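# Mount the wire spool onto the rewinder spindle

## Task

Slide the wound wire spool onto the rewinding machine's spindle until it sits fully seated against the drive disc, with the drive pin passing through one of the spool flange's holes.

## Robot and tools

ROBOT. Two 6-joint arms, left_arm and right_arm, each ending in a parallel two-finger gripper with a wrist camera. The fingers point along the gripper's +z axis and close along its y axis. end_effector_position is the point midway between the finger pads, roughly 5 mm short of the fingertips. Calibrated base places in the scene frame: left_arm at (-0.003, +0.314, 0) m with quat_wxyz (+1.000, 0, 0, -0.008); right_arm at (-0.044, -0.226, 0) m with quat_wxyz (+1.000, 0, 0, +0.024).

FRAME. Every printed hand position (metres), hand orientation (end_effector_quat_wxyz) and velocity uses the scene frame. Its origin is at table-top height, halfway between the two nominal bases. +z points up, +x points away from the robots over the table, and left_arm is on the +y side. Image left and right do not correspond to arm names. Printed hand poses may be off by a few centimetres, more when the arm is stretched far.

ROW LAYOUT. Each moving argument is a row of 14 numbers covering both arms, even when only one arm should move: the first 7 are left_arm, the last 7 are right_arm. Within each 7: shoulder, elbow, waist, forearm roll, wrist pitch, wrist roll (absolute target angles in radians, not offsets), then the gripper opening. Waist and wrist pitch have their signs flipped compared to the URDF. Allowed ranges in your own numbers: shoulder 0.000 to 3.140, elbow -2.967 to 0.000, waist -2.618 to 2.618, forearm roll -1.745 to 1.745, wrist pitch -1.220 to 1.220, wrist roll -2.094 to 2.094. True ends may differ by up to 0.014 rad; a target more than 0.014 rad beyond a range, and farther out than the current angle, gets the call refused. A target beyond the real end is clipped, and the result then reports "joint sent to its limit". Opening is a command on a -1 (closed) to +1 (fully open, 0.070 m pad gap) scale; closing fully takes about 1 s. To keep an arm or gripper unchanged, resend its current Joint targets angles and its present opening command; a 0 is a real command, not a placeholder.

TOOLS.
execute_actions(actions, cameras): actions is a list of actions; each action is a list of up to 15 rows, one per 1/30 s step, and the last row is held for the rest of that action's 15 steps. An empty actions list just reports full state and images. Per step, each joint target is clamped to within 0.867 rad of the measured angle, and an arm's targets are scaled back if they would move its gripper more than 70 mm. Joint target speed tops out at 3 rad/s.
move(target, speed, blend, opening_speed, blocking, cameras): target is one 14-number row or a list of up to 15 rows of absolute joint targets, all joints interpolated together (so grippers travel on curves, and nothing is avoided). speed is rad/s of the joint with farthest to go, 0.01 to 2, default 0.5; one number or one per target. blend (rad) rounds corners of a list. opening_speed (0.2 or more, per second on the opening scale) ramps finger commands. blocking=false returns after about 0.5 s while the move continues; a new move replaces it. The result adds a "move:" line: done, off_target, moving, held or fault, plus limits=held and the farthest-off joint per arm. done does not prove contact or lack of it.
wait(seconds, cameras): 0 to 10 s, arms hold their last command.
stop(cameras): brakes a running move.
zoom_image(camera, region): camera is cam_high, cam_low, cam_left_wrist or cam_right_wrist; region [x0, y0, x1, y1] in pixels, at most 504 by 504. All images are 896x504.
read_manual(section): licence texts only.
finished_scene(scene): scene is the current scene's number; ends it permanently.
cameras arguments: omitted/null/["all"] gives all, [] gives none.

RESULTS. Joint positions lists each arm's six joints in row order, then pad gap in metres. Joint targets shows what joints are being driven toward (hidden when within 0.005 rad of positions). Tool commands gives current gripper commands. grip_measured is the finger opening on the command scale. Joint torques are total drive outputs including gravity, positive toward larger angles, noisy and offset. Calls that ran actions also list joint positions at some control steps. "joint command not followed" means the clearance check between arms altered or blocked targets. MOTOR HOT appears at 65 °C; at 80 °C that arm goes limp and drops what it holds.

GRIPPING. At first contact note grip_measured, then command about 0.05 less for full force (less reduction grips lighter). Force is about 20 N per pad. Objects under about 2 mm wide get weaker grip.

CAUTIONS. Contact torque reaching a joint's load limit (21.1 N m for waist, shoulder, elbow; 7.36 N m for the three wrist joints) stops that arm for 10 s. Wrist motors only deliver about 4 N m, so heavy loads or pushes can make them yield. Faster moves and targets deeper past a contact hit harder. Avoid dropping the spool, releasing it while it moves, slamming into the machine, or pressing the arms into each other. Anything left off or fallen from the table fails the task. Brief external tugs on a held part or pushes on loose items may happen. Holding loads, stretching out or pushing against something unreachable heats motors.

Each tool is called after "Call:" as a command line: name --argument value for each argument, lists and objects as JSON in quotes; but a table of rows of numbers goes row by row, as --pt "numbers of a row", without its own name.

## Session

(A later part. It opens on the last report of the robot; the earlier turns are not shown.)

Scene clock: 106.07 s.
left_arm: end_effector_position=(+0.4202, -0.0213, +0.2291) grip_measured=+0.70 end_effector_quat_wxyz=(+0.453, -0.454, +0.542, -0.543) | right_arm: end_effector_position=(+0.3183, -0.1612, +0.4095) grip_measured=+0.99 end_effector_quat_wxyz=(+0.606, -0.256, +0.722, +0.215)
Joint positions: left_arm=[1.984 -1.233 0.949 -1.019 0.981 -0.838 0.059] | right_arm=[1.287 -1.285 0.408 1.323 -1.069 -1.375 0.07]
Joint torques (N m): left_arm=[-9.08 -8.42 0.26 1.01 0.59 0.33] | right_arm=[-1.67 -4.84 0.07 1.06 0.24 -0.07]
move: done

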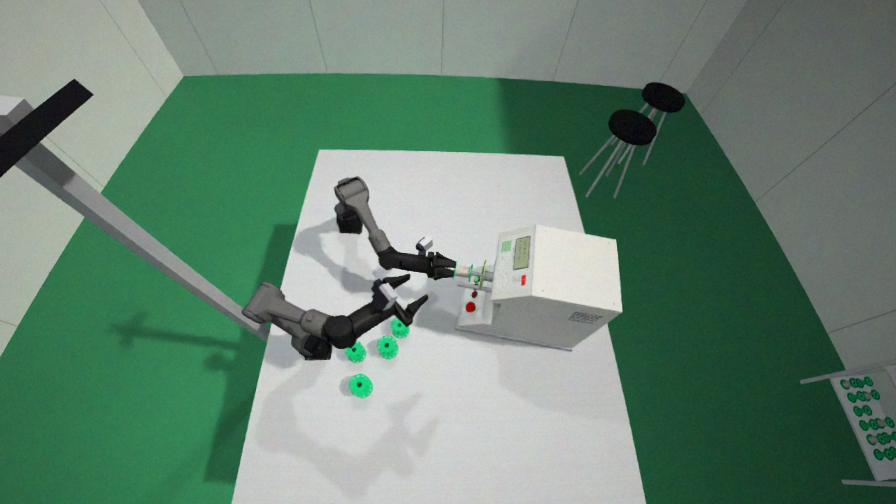

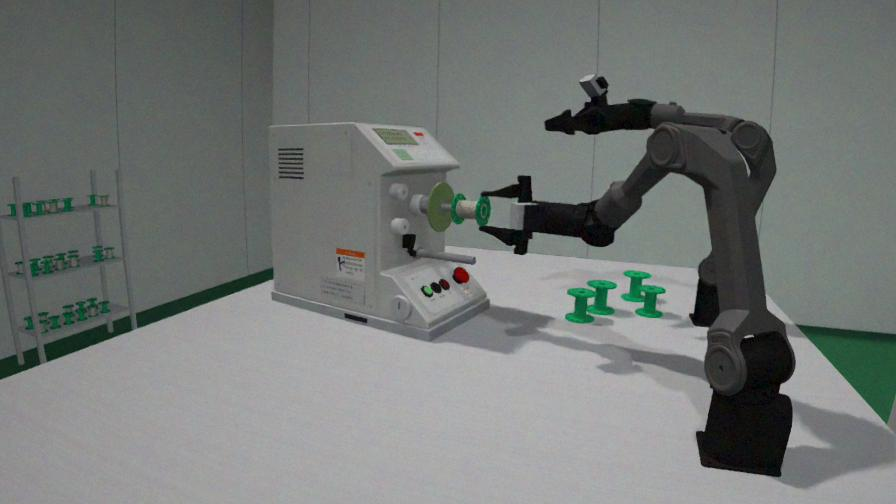

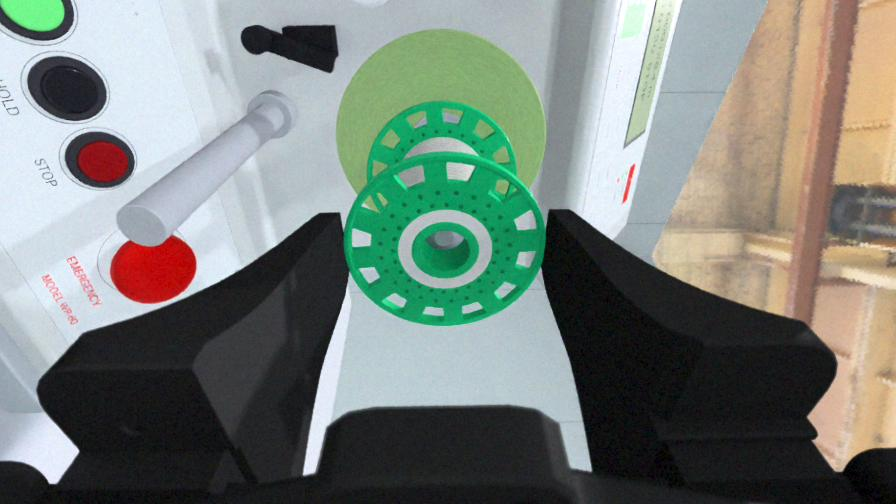

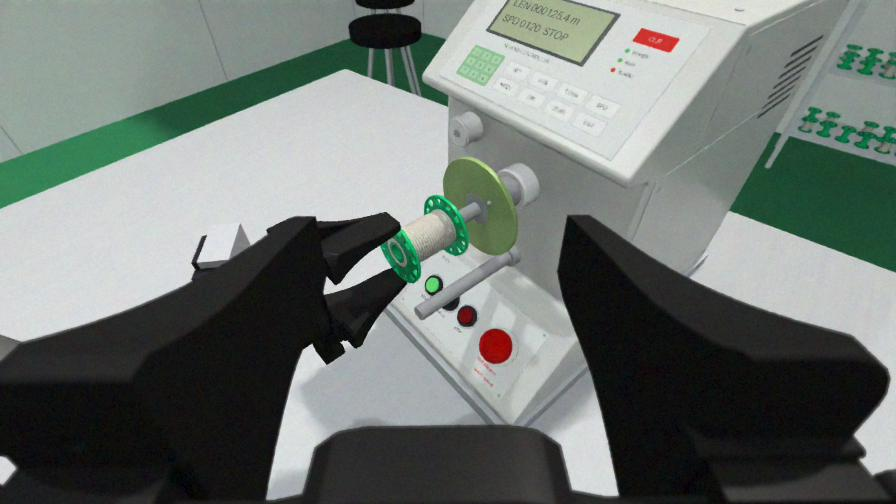

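Call:
move --target '[2.0224, -1.3011, 0.9155, -1.0072, 0.9426, -0.8217, 0.65, 1.2874, -1.2848, 0.4079, 1.3226, -1.0689, -1.3746, 1]' --speed 0.035

Call:
zoom_image --camera "cam_right_wrist" --region '[430, 160, 510, 250]'

Call:
zoom_image --camera "cam_left_wrist" --region '[330, 0, 590, 260]'

Call:
zoom_image --camera "cam_left_wrist" --region '[395, 200, 495, 300]'

Call:
zoom_image --camera "cam_high" --region '[420, 245, 500, 290]'

Scene clock: 118.23 s.
left_arm: end_effector_position=(+0.4380, -0.0247, +0.2291) grip_measured=+0.70 end_effector_quat_wxyz=(+0.454, -0.454, +0.542, -0.542) | right_arm: end_effector_position=(+0.3183, -0.1612, +0.4095) grip_measured=+0.99 end_effector_quat_wxyz=(+0.606, -0.256, +0.722, +0.215)
Joint positions: left_arm=[2.023 -1.301 0.915 -1.008 0.942 -0.822 0.059] | right_arm=[1.287 -1.285 0.408 1.323 -1.069 -1.375 0.07]
Joint torques (N m): left_arm=[-9.99 -9.41 0.49 1.26 0.55 0.31] | right_arm=[-1.61 -4.92 0.12 1.07 0.26 -0.08]
move: done

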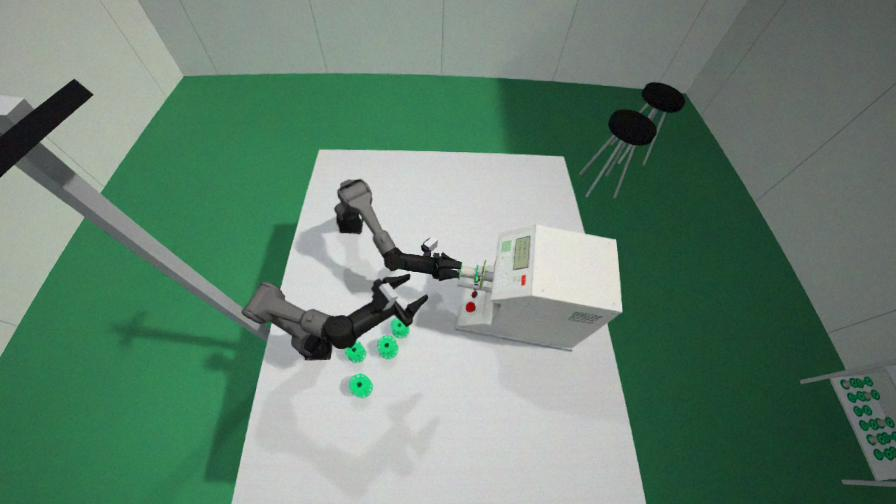

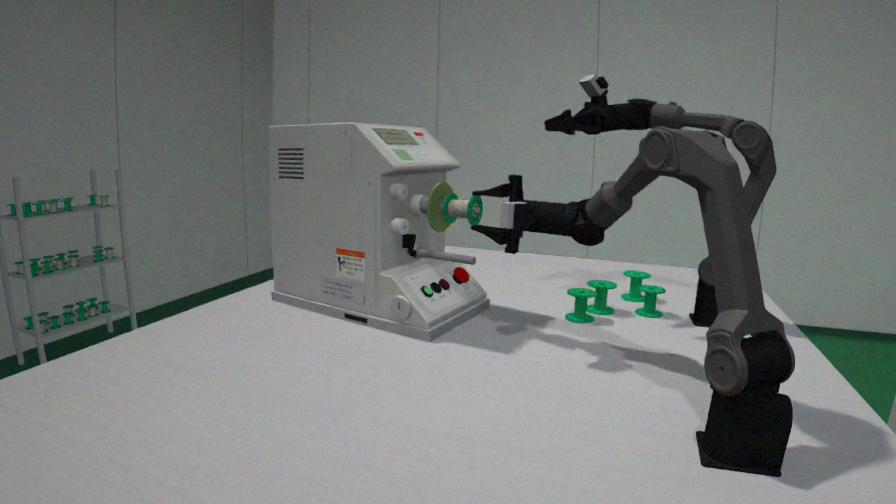

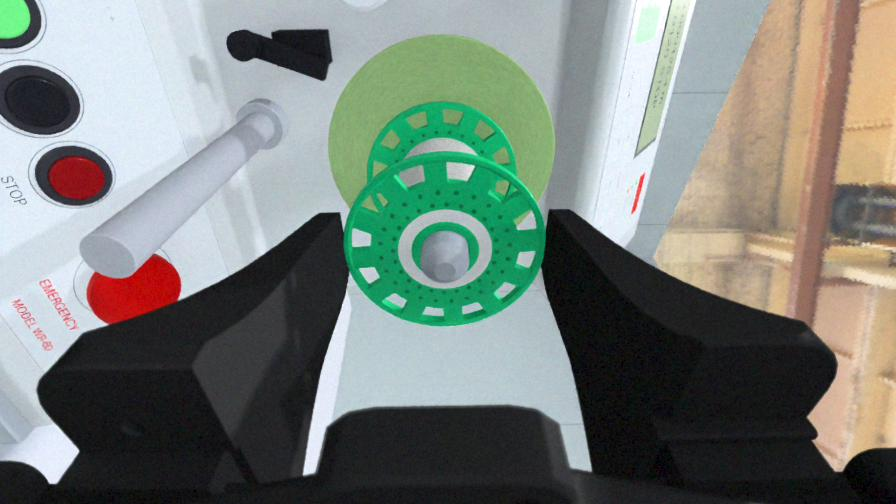

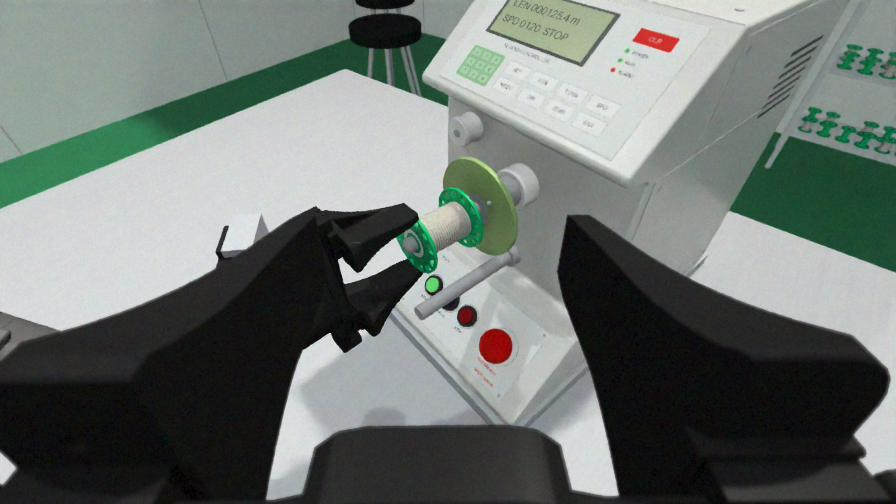

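Scaled by 5.600 from the camera's 896x504 image, which has a finer 1280x720 frame.

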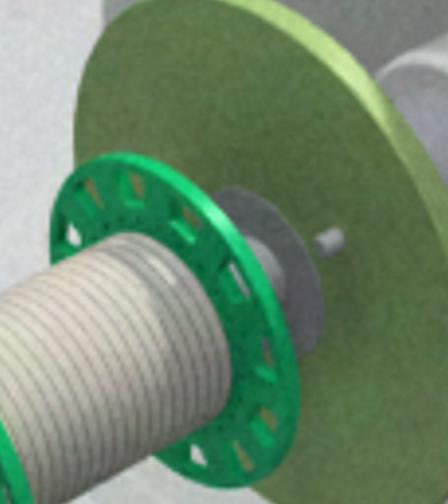

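Scaled by 1.938 from the camera's 896x504 image, which has a finer 1280x720 frame.

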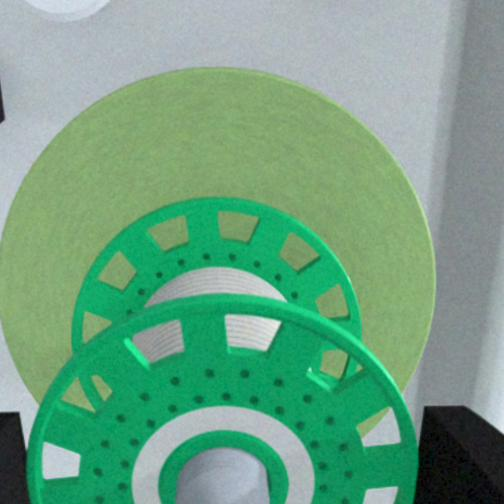

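Scaled by 5.040 from the camera's 896x504 image, which has a finer 1280x720 frame.

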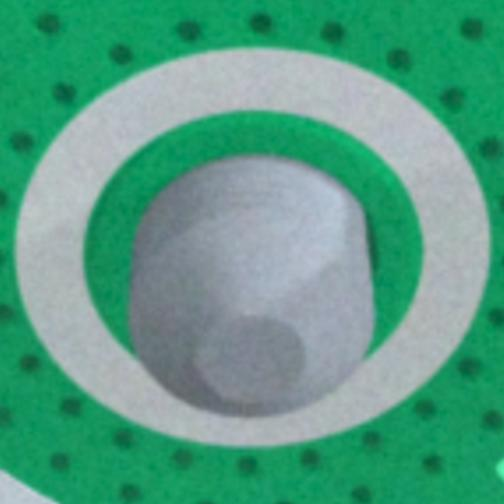

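Scaled by 6.300 from the camera's 896x504 image, which has a finer 1280x720 frame.

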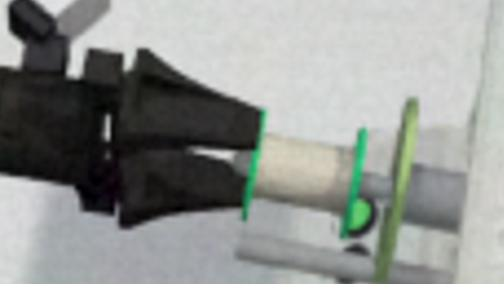

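Call:
move --target '[2.0562, -1.3602, 0.8888, -0.9992, 0.9108, -0.8095, 0.65, 1.2874, -1.2848, 0.4079, 1.3226, -1.0689, -1.3746, 1]' --speed 0.035

Call:
zoom_image --camera "cam_right_wrist" --region '[430, 160, 510, 250]'

Call:
zoom_image --camera "cam_left_wrist" --region '[330, 0, 590, 260]'

Call:
zoom_image --camera "cam_high" --region '[420, 245, 500, 290]'

Call:
zoom_image --camera "cam_low" --region '[400, 160, 500, 250]'

Scene clock: 124.03 s.
left_arm: end_effector_position=(+0.4524, -0.0275, +0.2295) grip_measured=+0.70 end_effector_quat_wxyz=(+0.453, -0.454, +0.542, -0.543) | right_arm: end_effector_position=(+0.3183, -0.1612, +0.4095) grip_measured=+0.99 end_effector_quat_wxyz=(+0.606, -0.256, +0.722, +0.215)
Joint positions: left_arm=[2.055 -1.36 0.89 -1 0.911 -0.81 0.059] | right_arm=[1.287 -1.285 0.408 1.323 -1.069 -1.375 0.07]
Joint torques (N m): left_arm=[-11.84 -12.93 0.92 2.08 0.54 0.33] | right_arm=[-1.64 -4.92 0.11 1.09 0.28 -0.1]
move: done

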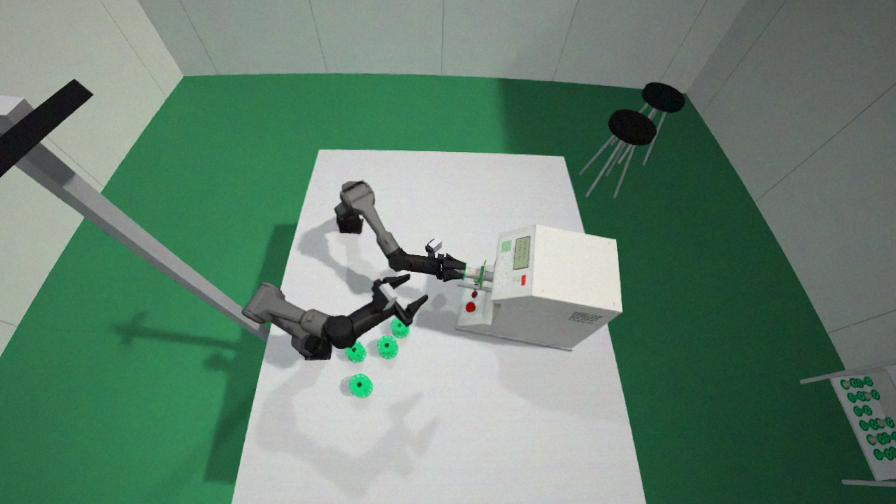

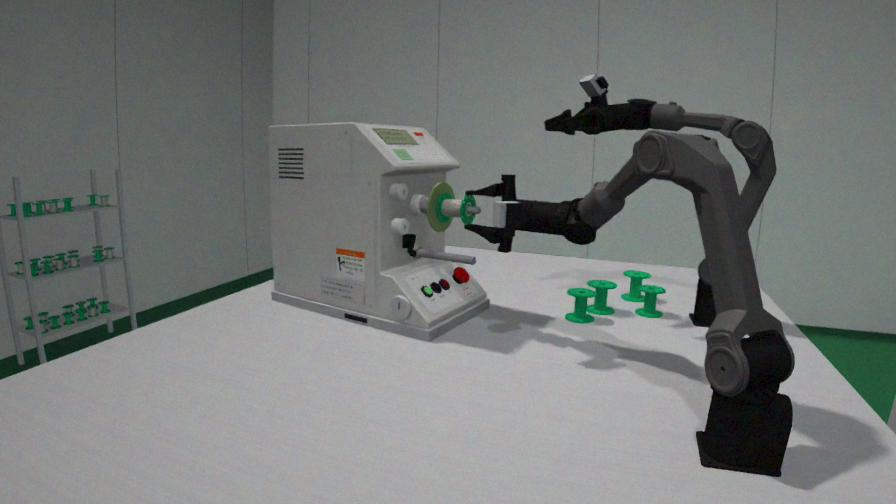

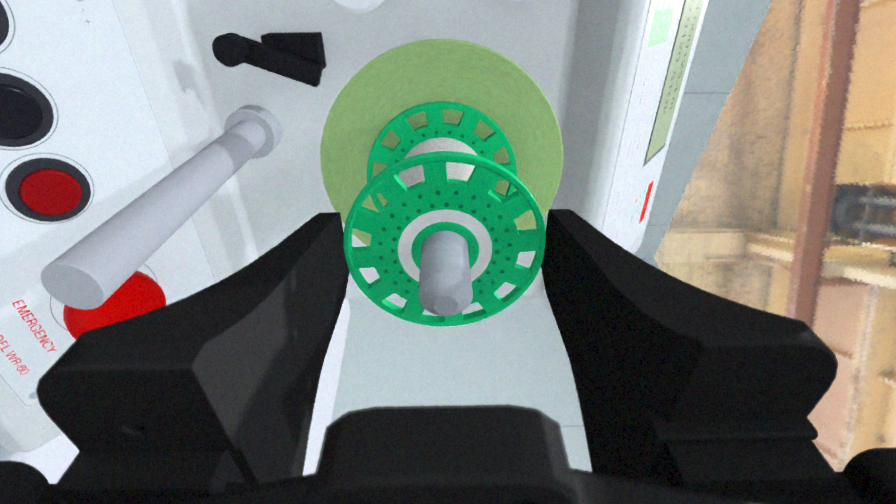

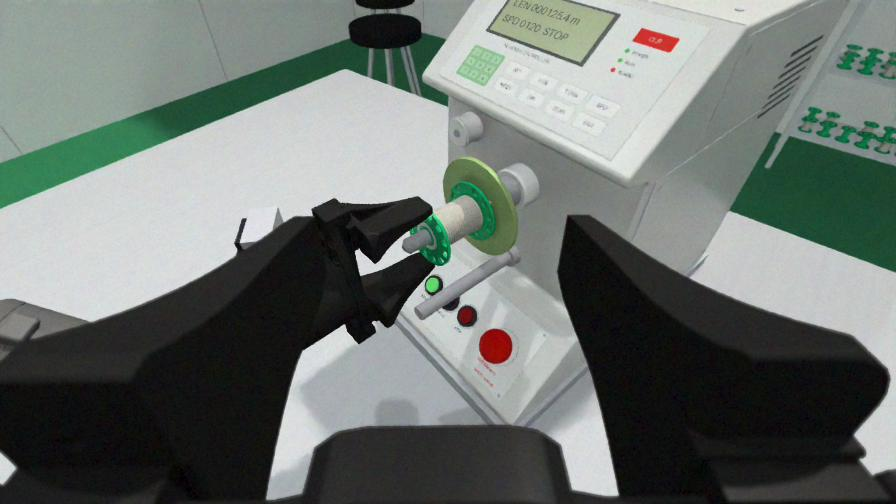

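Scaled by 5.600 from the camera's 896x504 image, which has a finer 1280x720 frame.

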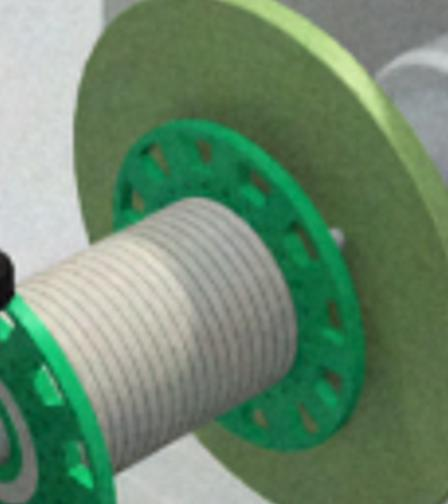

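Scaled by 1.938 from the camera's 896x504 image, which has a finer 1280x720 frame.

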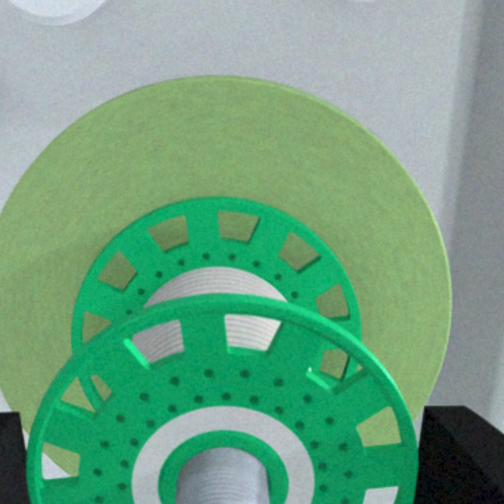

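Scaled by 6.300 from the camera's 896x504 image, which has a finer 1280x720 frame.

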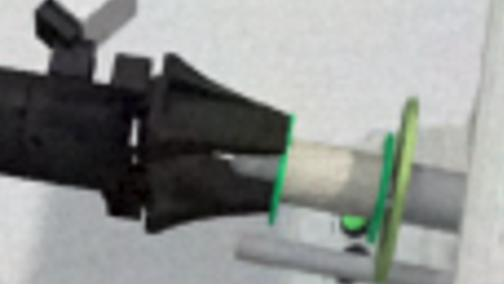

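Scaled by 5.040 from the camera's 896x504 image, which has a finer 1280x720 frame.

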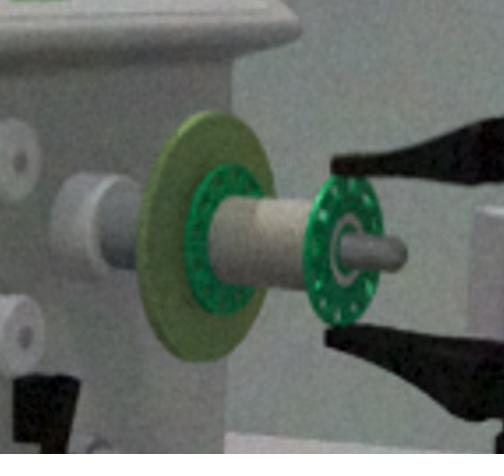

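Call:
zoom_image --camera "cam_right_wrist" --region '[465, 180, 505, 225]'

Scaled by 11.200 from the camera's 896x504 image, which has a finer 1280x720 frame.

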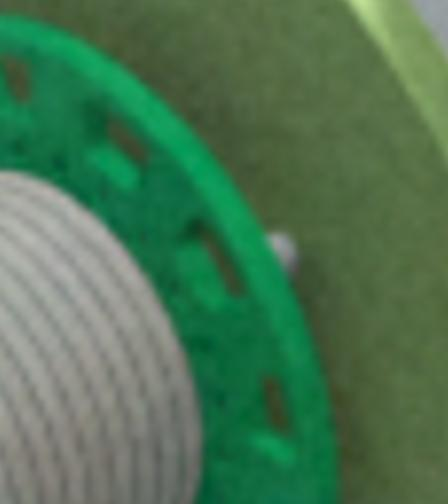

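Call:
move --target '[2.0630, -1.3693, 0.8846, -0.9969, 0.9069, -0.7746, 0.65, 1.2874, -1.2848, 0.4079, 1.3226, -1.0689, -1.3746, 1]' --speed 0.025

Call:
zoom_image --camera "cam_right_wrist" --region '[430, 160, 510, 250]'

Call:
zoom_image --camera "cam_right_wrist" --region '[465, 180, 505, 225]'

Call:
zoom_image --camera "cam_left_wrist" --region '[320, 0, 580, 260]'

Scene clock: 130.83 s.
left_arm: end_effector_position=(+0.4558, -0.0276, +0.2292) grip_measured=+0.70 end_effector_quat_wxyz=(+0.463, -0.445, +0.549, -0.535) | right_arm: end_effector_position=(+0.3183, -0.1612, +0.4095) grip_measured=+0.99 end_effector_quat_wxyz=(+0.606, -0.256, +0.722, +0.215)
Joint positions: left_arm=[2.064 -1.372 0.883 -0.997 0.907 -0.775 0.059] | right_arm=[1.287 -1.285 0.408 1.323 -1.069 -1.375 0.07]
Joint torques (N m): left_arm=[-13.93 -7.25 0.31 0.89 1.4 0.15] | right_arm=[-1.65 -4.95 0.03 1.1 0.3 -0.11]
move: done

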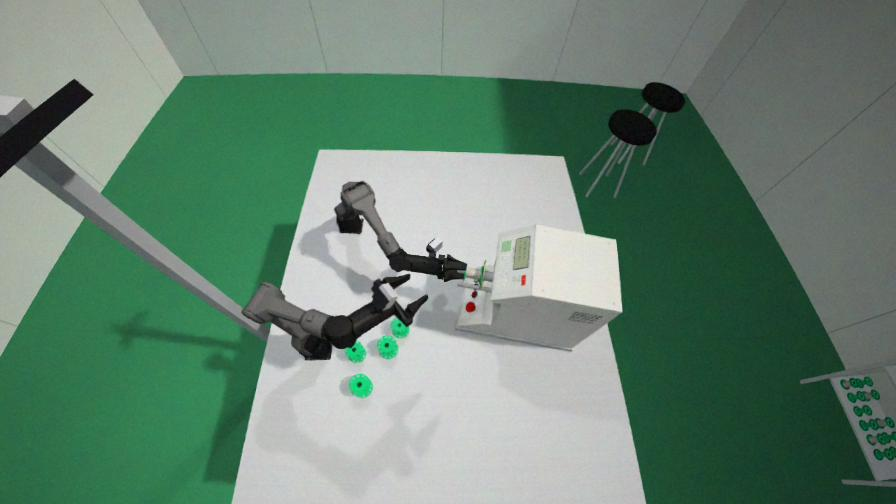

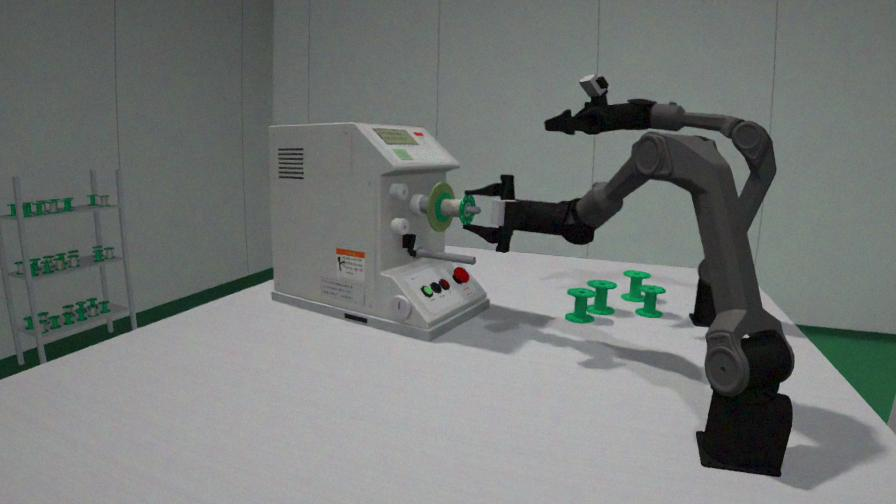

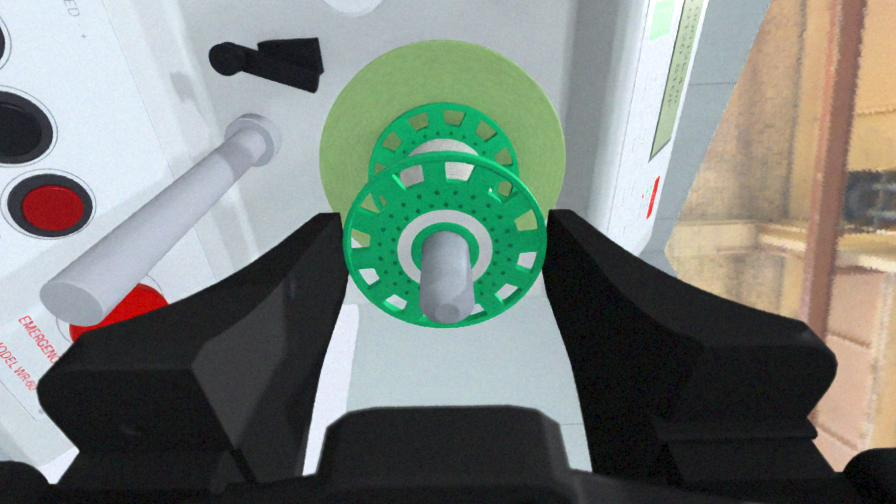

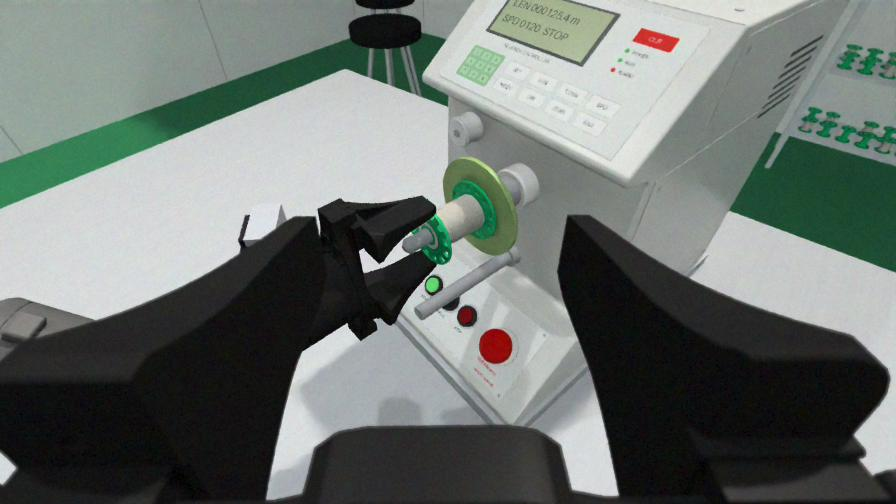

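Scaled by 5.600 from the camera's 896x504 image, which has a finer 1280x720 frame.

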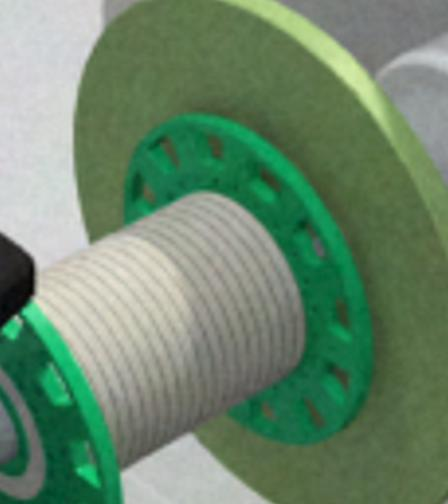

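Scaled by 11.200 from the camera's 896x504 image, which has a finer 1280x720 frame.

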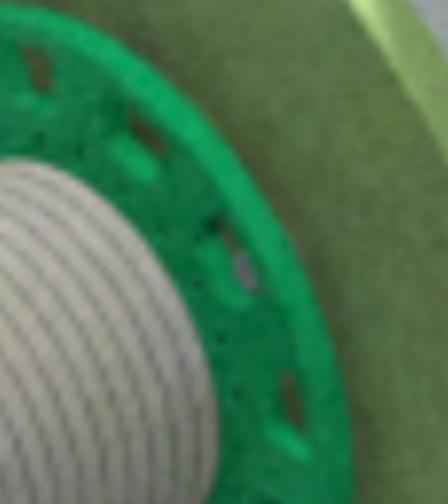

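Scaled by 1.938 from the camera's 896x504 image, which has a finer 1280x720 frame.

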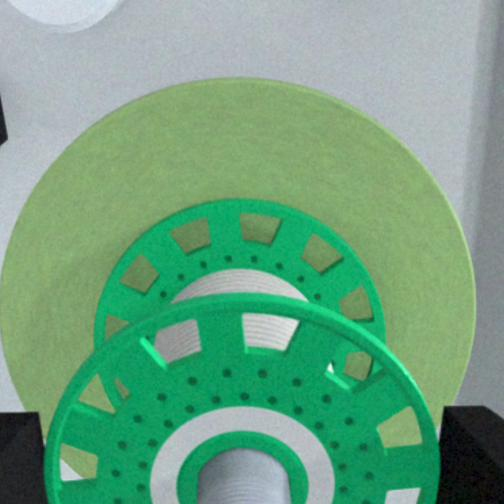

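Call:
move --pt "2.0630 -1.3693 0.8846 -0.9969 0.9069 -0.7306 0.65 1.2874 -1.2848 0.4079 1.3226 -1.0689 -1.3746 1" --pt "2.0709 -1.3817 0.8792 -0.9948 0.9006 -0.7290 0.65 1.2874 -1.2848 0.4079 1.3226 -1.0689 -1.3746 1" --speed 0.025

Call:
zoom_image --camera "cam_right_wrist" --region '[430, 160, 510, 250]'

Call:
zoom_image --camera "cam_right_wrist" --region '[465, 180, 505, 225]'

Call:
zoom_image --camera "cam_left_wrist" --region '[310, 0, 580, 260]'

Scene clock: 135.80 s.
left_arm: end_effector_position=(+0.4577, -0.0284, +0.2287) grip_measured=+0.70 end_effector_quat_wxyz=(+0.475, -0.432, +0.559, -0.524) | right_arm: end_effector_position=(+0.3183, -0.1612, +0.4095) grip_measured=+0.99 end_effector_quat_wxyz=(+0.606, -0.256, +0.722, +0.215)
Joint positions: left_arm=[2.069 -1.38 0.88 -0.996 0.902 -0.729 0.059] | right_arm=[1.287 -1.285 0.408 1.323 -1.069 -1.375 0.07]
Joint torques (N m): left_arm=[-9.25 -10.24 -2.2 0.96 0.68 0.3] | right_arm=[-1.68 -4.97 0.07 1.12 0.32 -0.12]
move: done

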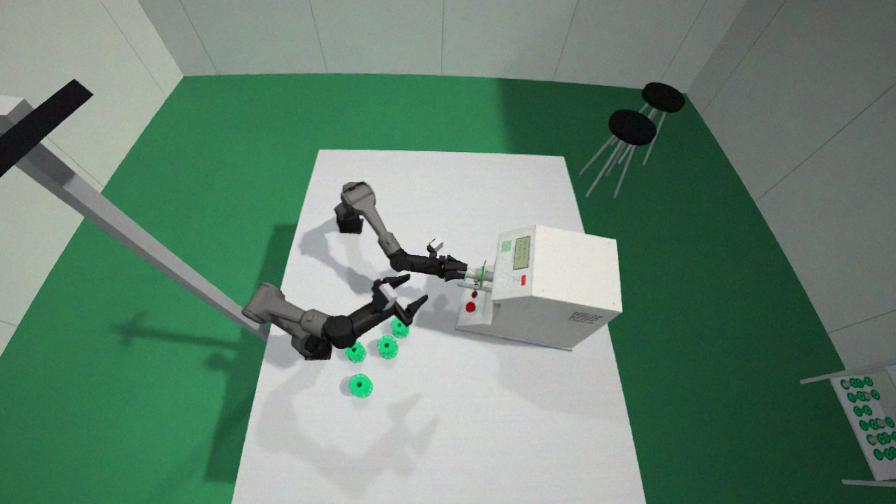

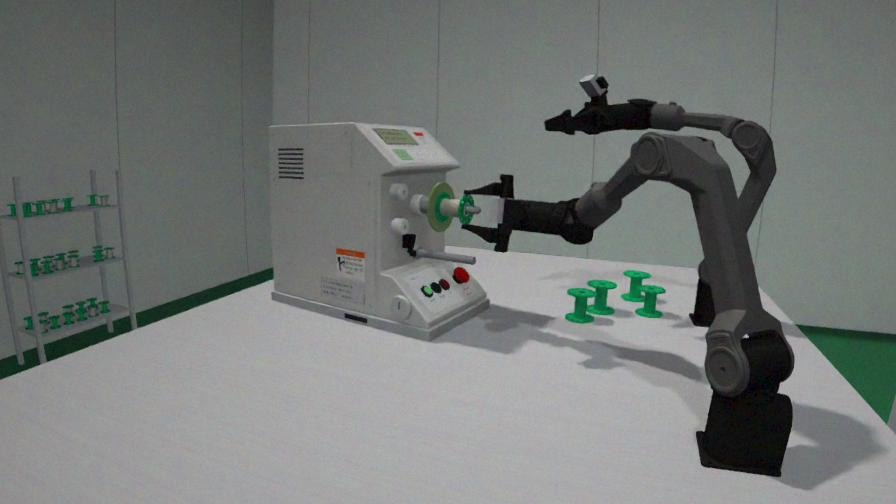

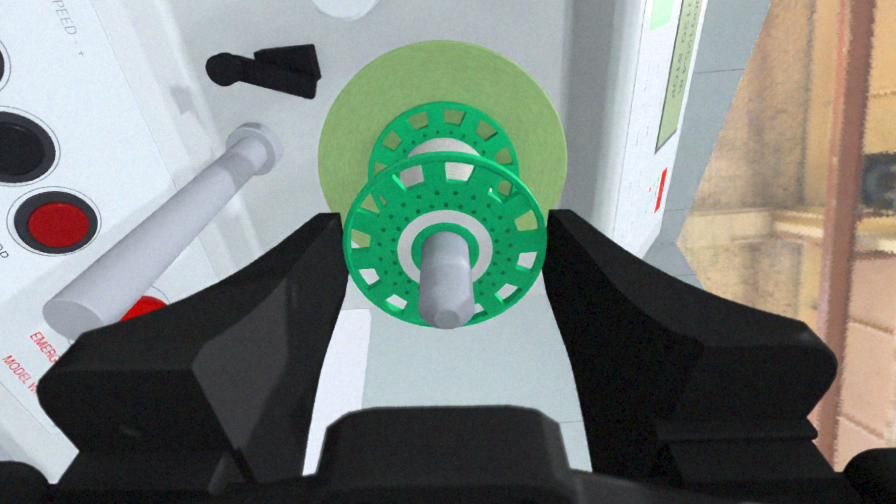

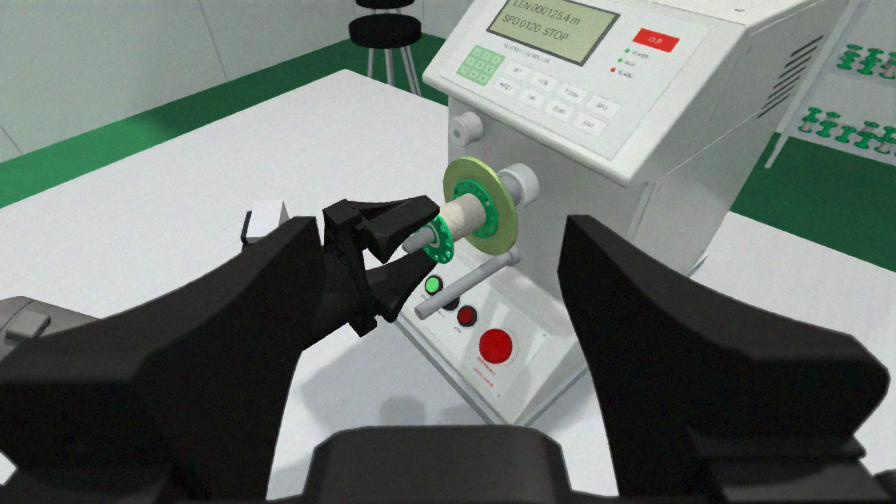

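Scaled by 5.600 from the camera's 896x504 image, which has a finer 1280x720 frame.

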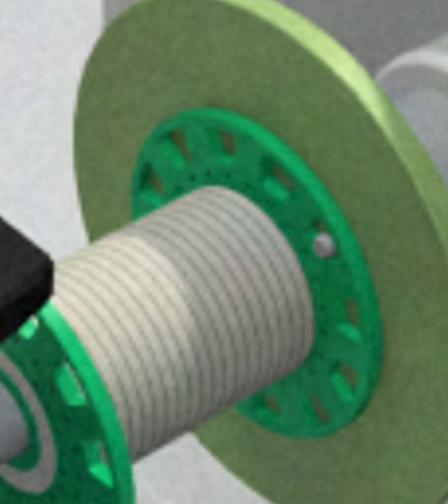

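Scaled by 11.200 from the camera's 896x504 image, which has a finer 1280x720 frame.

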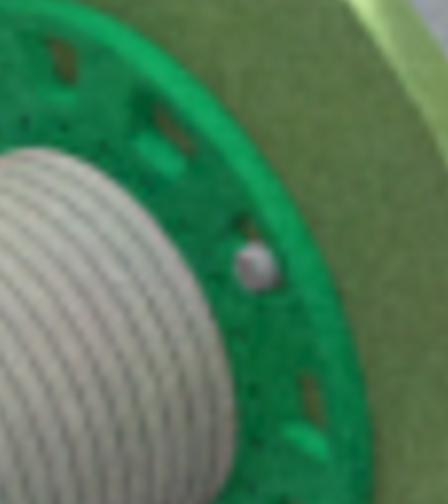

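Scaled by 1.867 from the camera's 896x504 image, which has a finer 1280x720 frame.

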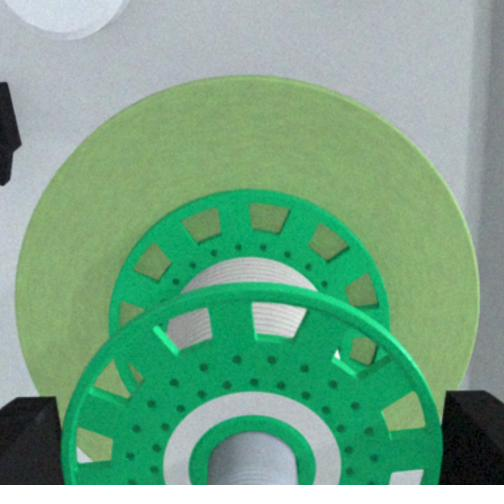

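Call:
move --pt "2.0781 -1.3946 0.8738 -0.9930 0.8940 -0.7266 0.65 1.2874 -1.2848 0.4079 1.3226 -1.0689 -1.3746 1" --speed 0.02

Call:
zoom_image --camera "cam_right_wrist" --region '[430, 160, 510, 250]'

Call:
zoom_image --camera "cam_right_wrist" --region '[465, 180, 505, 225]'

Call:
zoom_image --camera "cam_left_wrist" --region '[310, 0, 580, 260]'

Scene clock: 137.80 s.
left_arm: end_effector_position=(+0.4611, -0.0294, +0.2292) grip_measured=+0.70 end_effector_quat_wxyz=(+0.474, -0.432, +0.559, -0.525) | right_arm: end_effector_position=(+0.3183, -0.1612, +0.4095) grip_measured=+0.99 end_effector_quat_wxyz=(+0.606, -0.256, +0.722, +0.215)
Joint positions: left_arm=[2.077 -1.395 0.875 -0.993 0.894 -0.727 0.059] | right_arm=[1.287 -1.285 0.408 1.323 -1.069 -1.375 0.07]
Joint torques (N m): left_arm=[-6.65 -9.91 -5.31 0.67 0.25 0.32] | right_arm=[-1.68 -4.95 0.07 1.13 0.32 -0.12]
move: done

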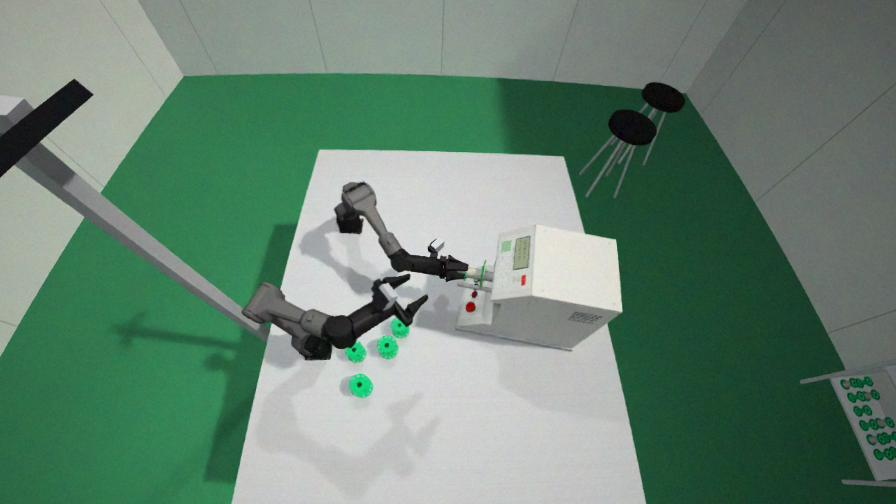

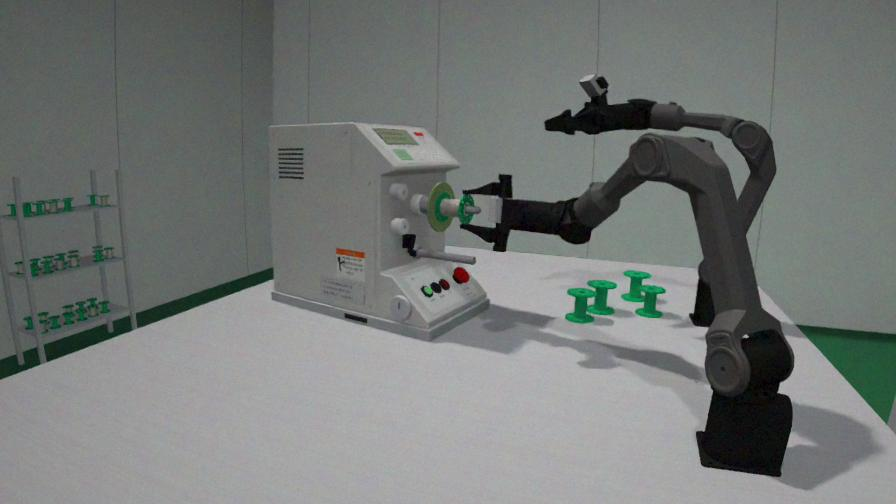

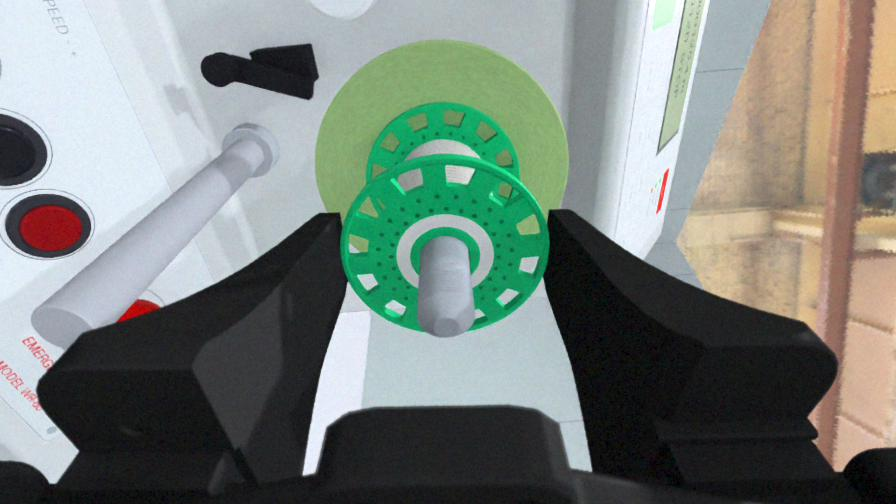

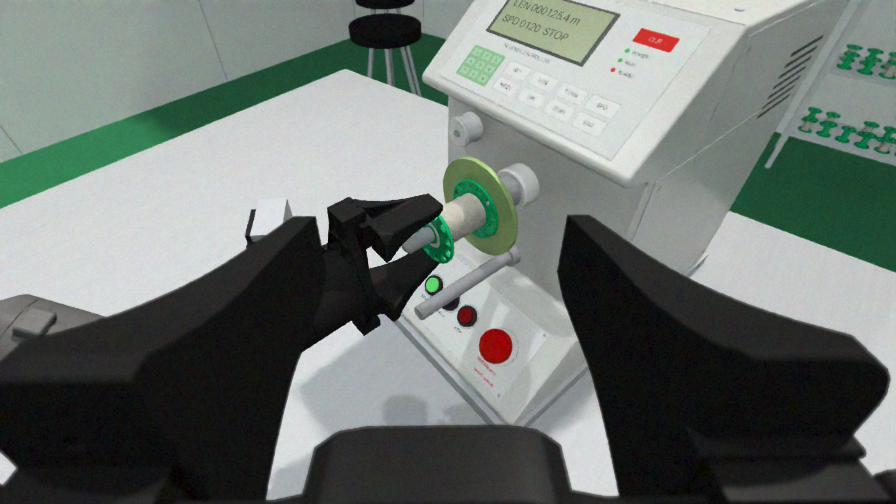

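Scaled by 5.600 from the camera's 896x504 image, which has a finer 1280x720 frame.

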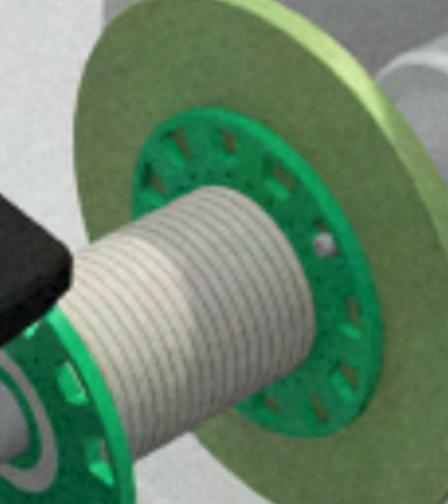

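Scaled by 11.200 from the camera's 896x504 image, which has a finer 1280x720 frame.

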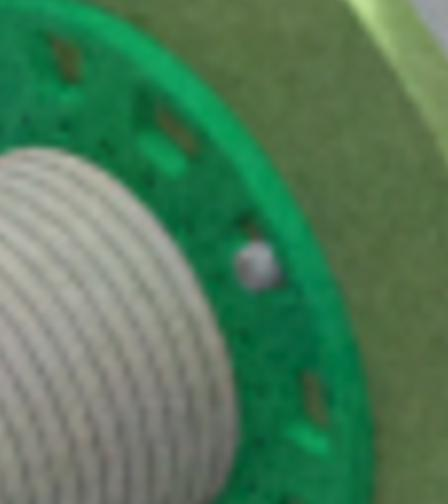

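Scaled by 1.867 from the camera's 896x504 image, which has a finer 1280x720 frame.

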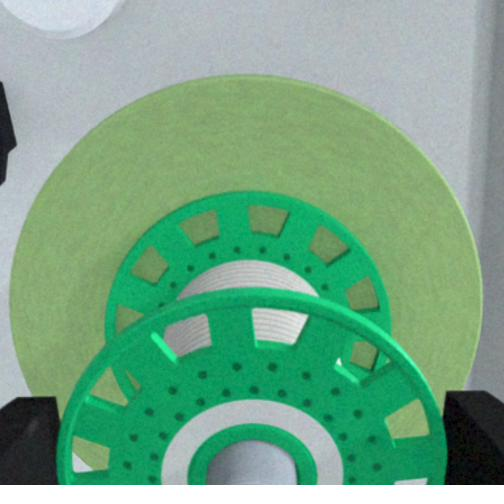

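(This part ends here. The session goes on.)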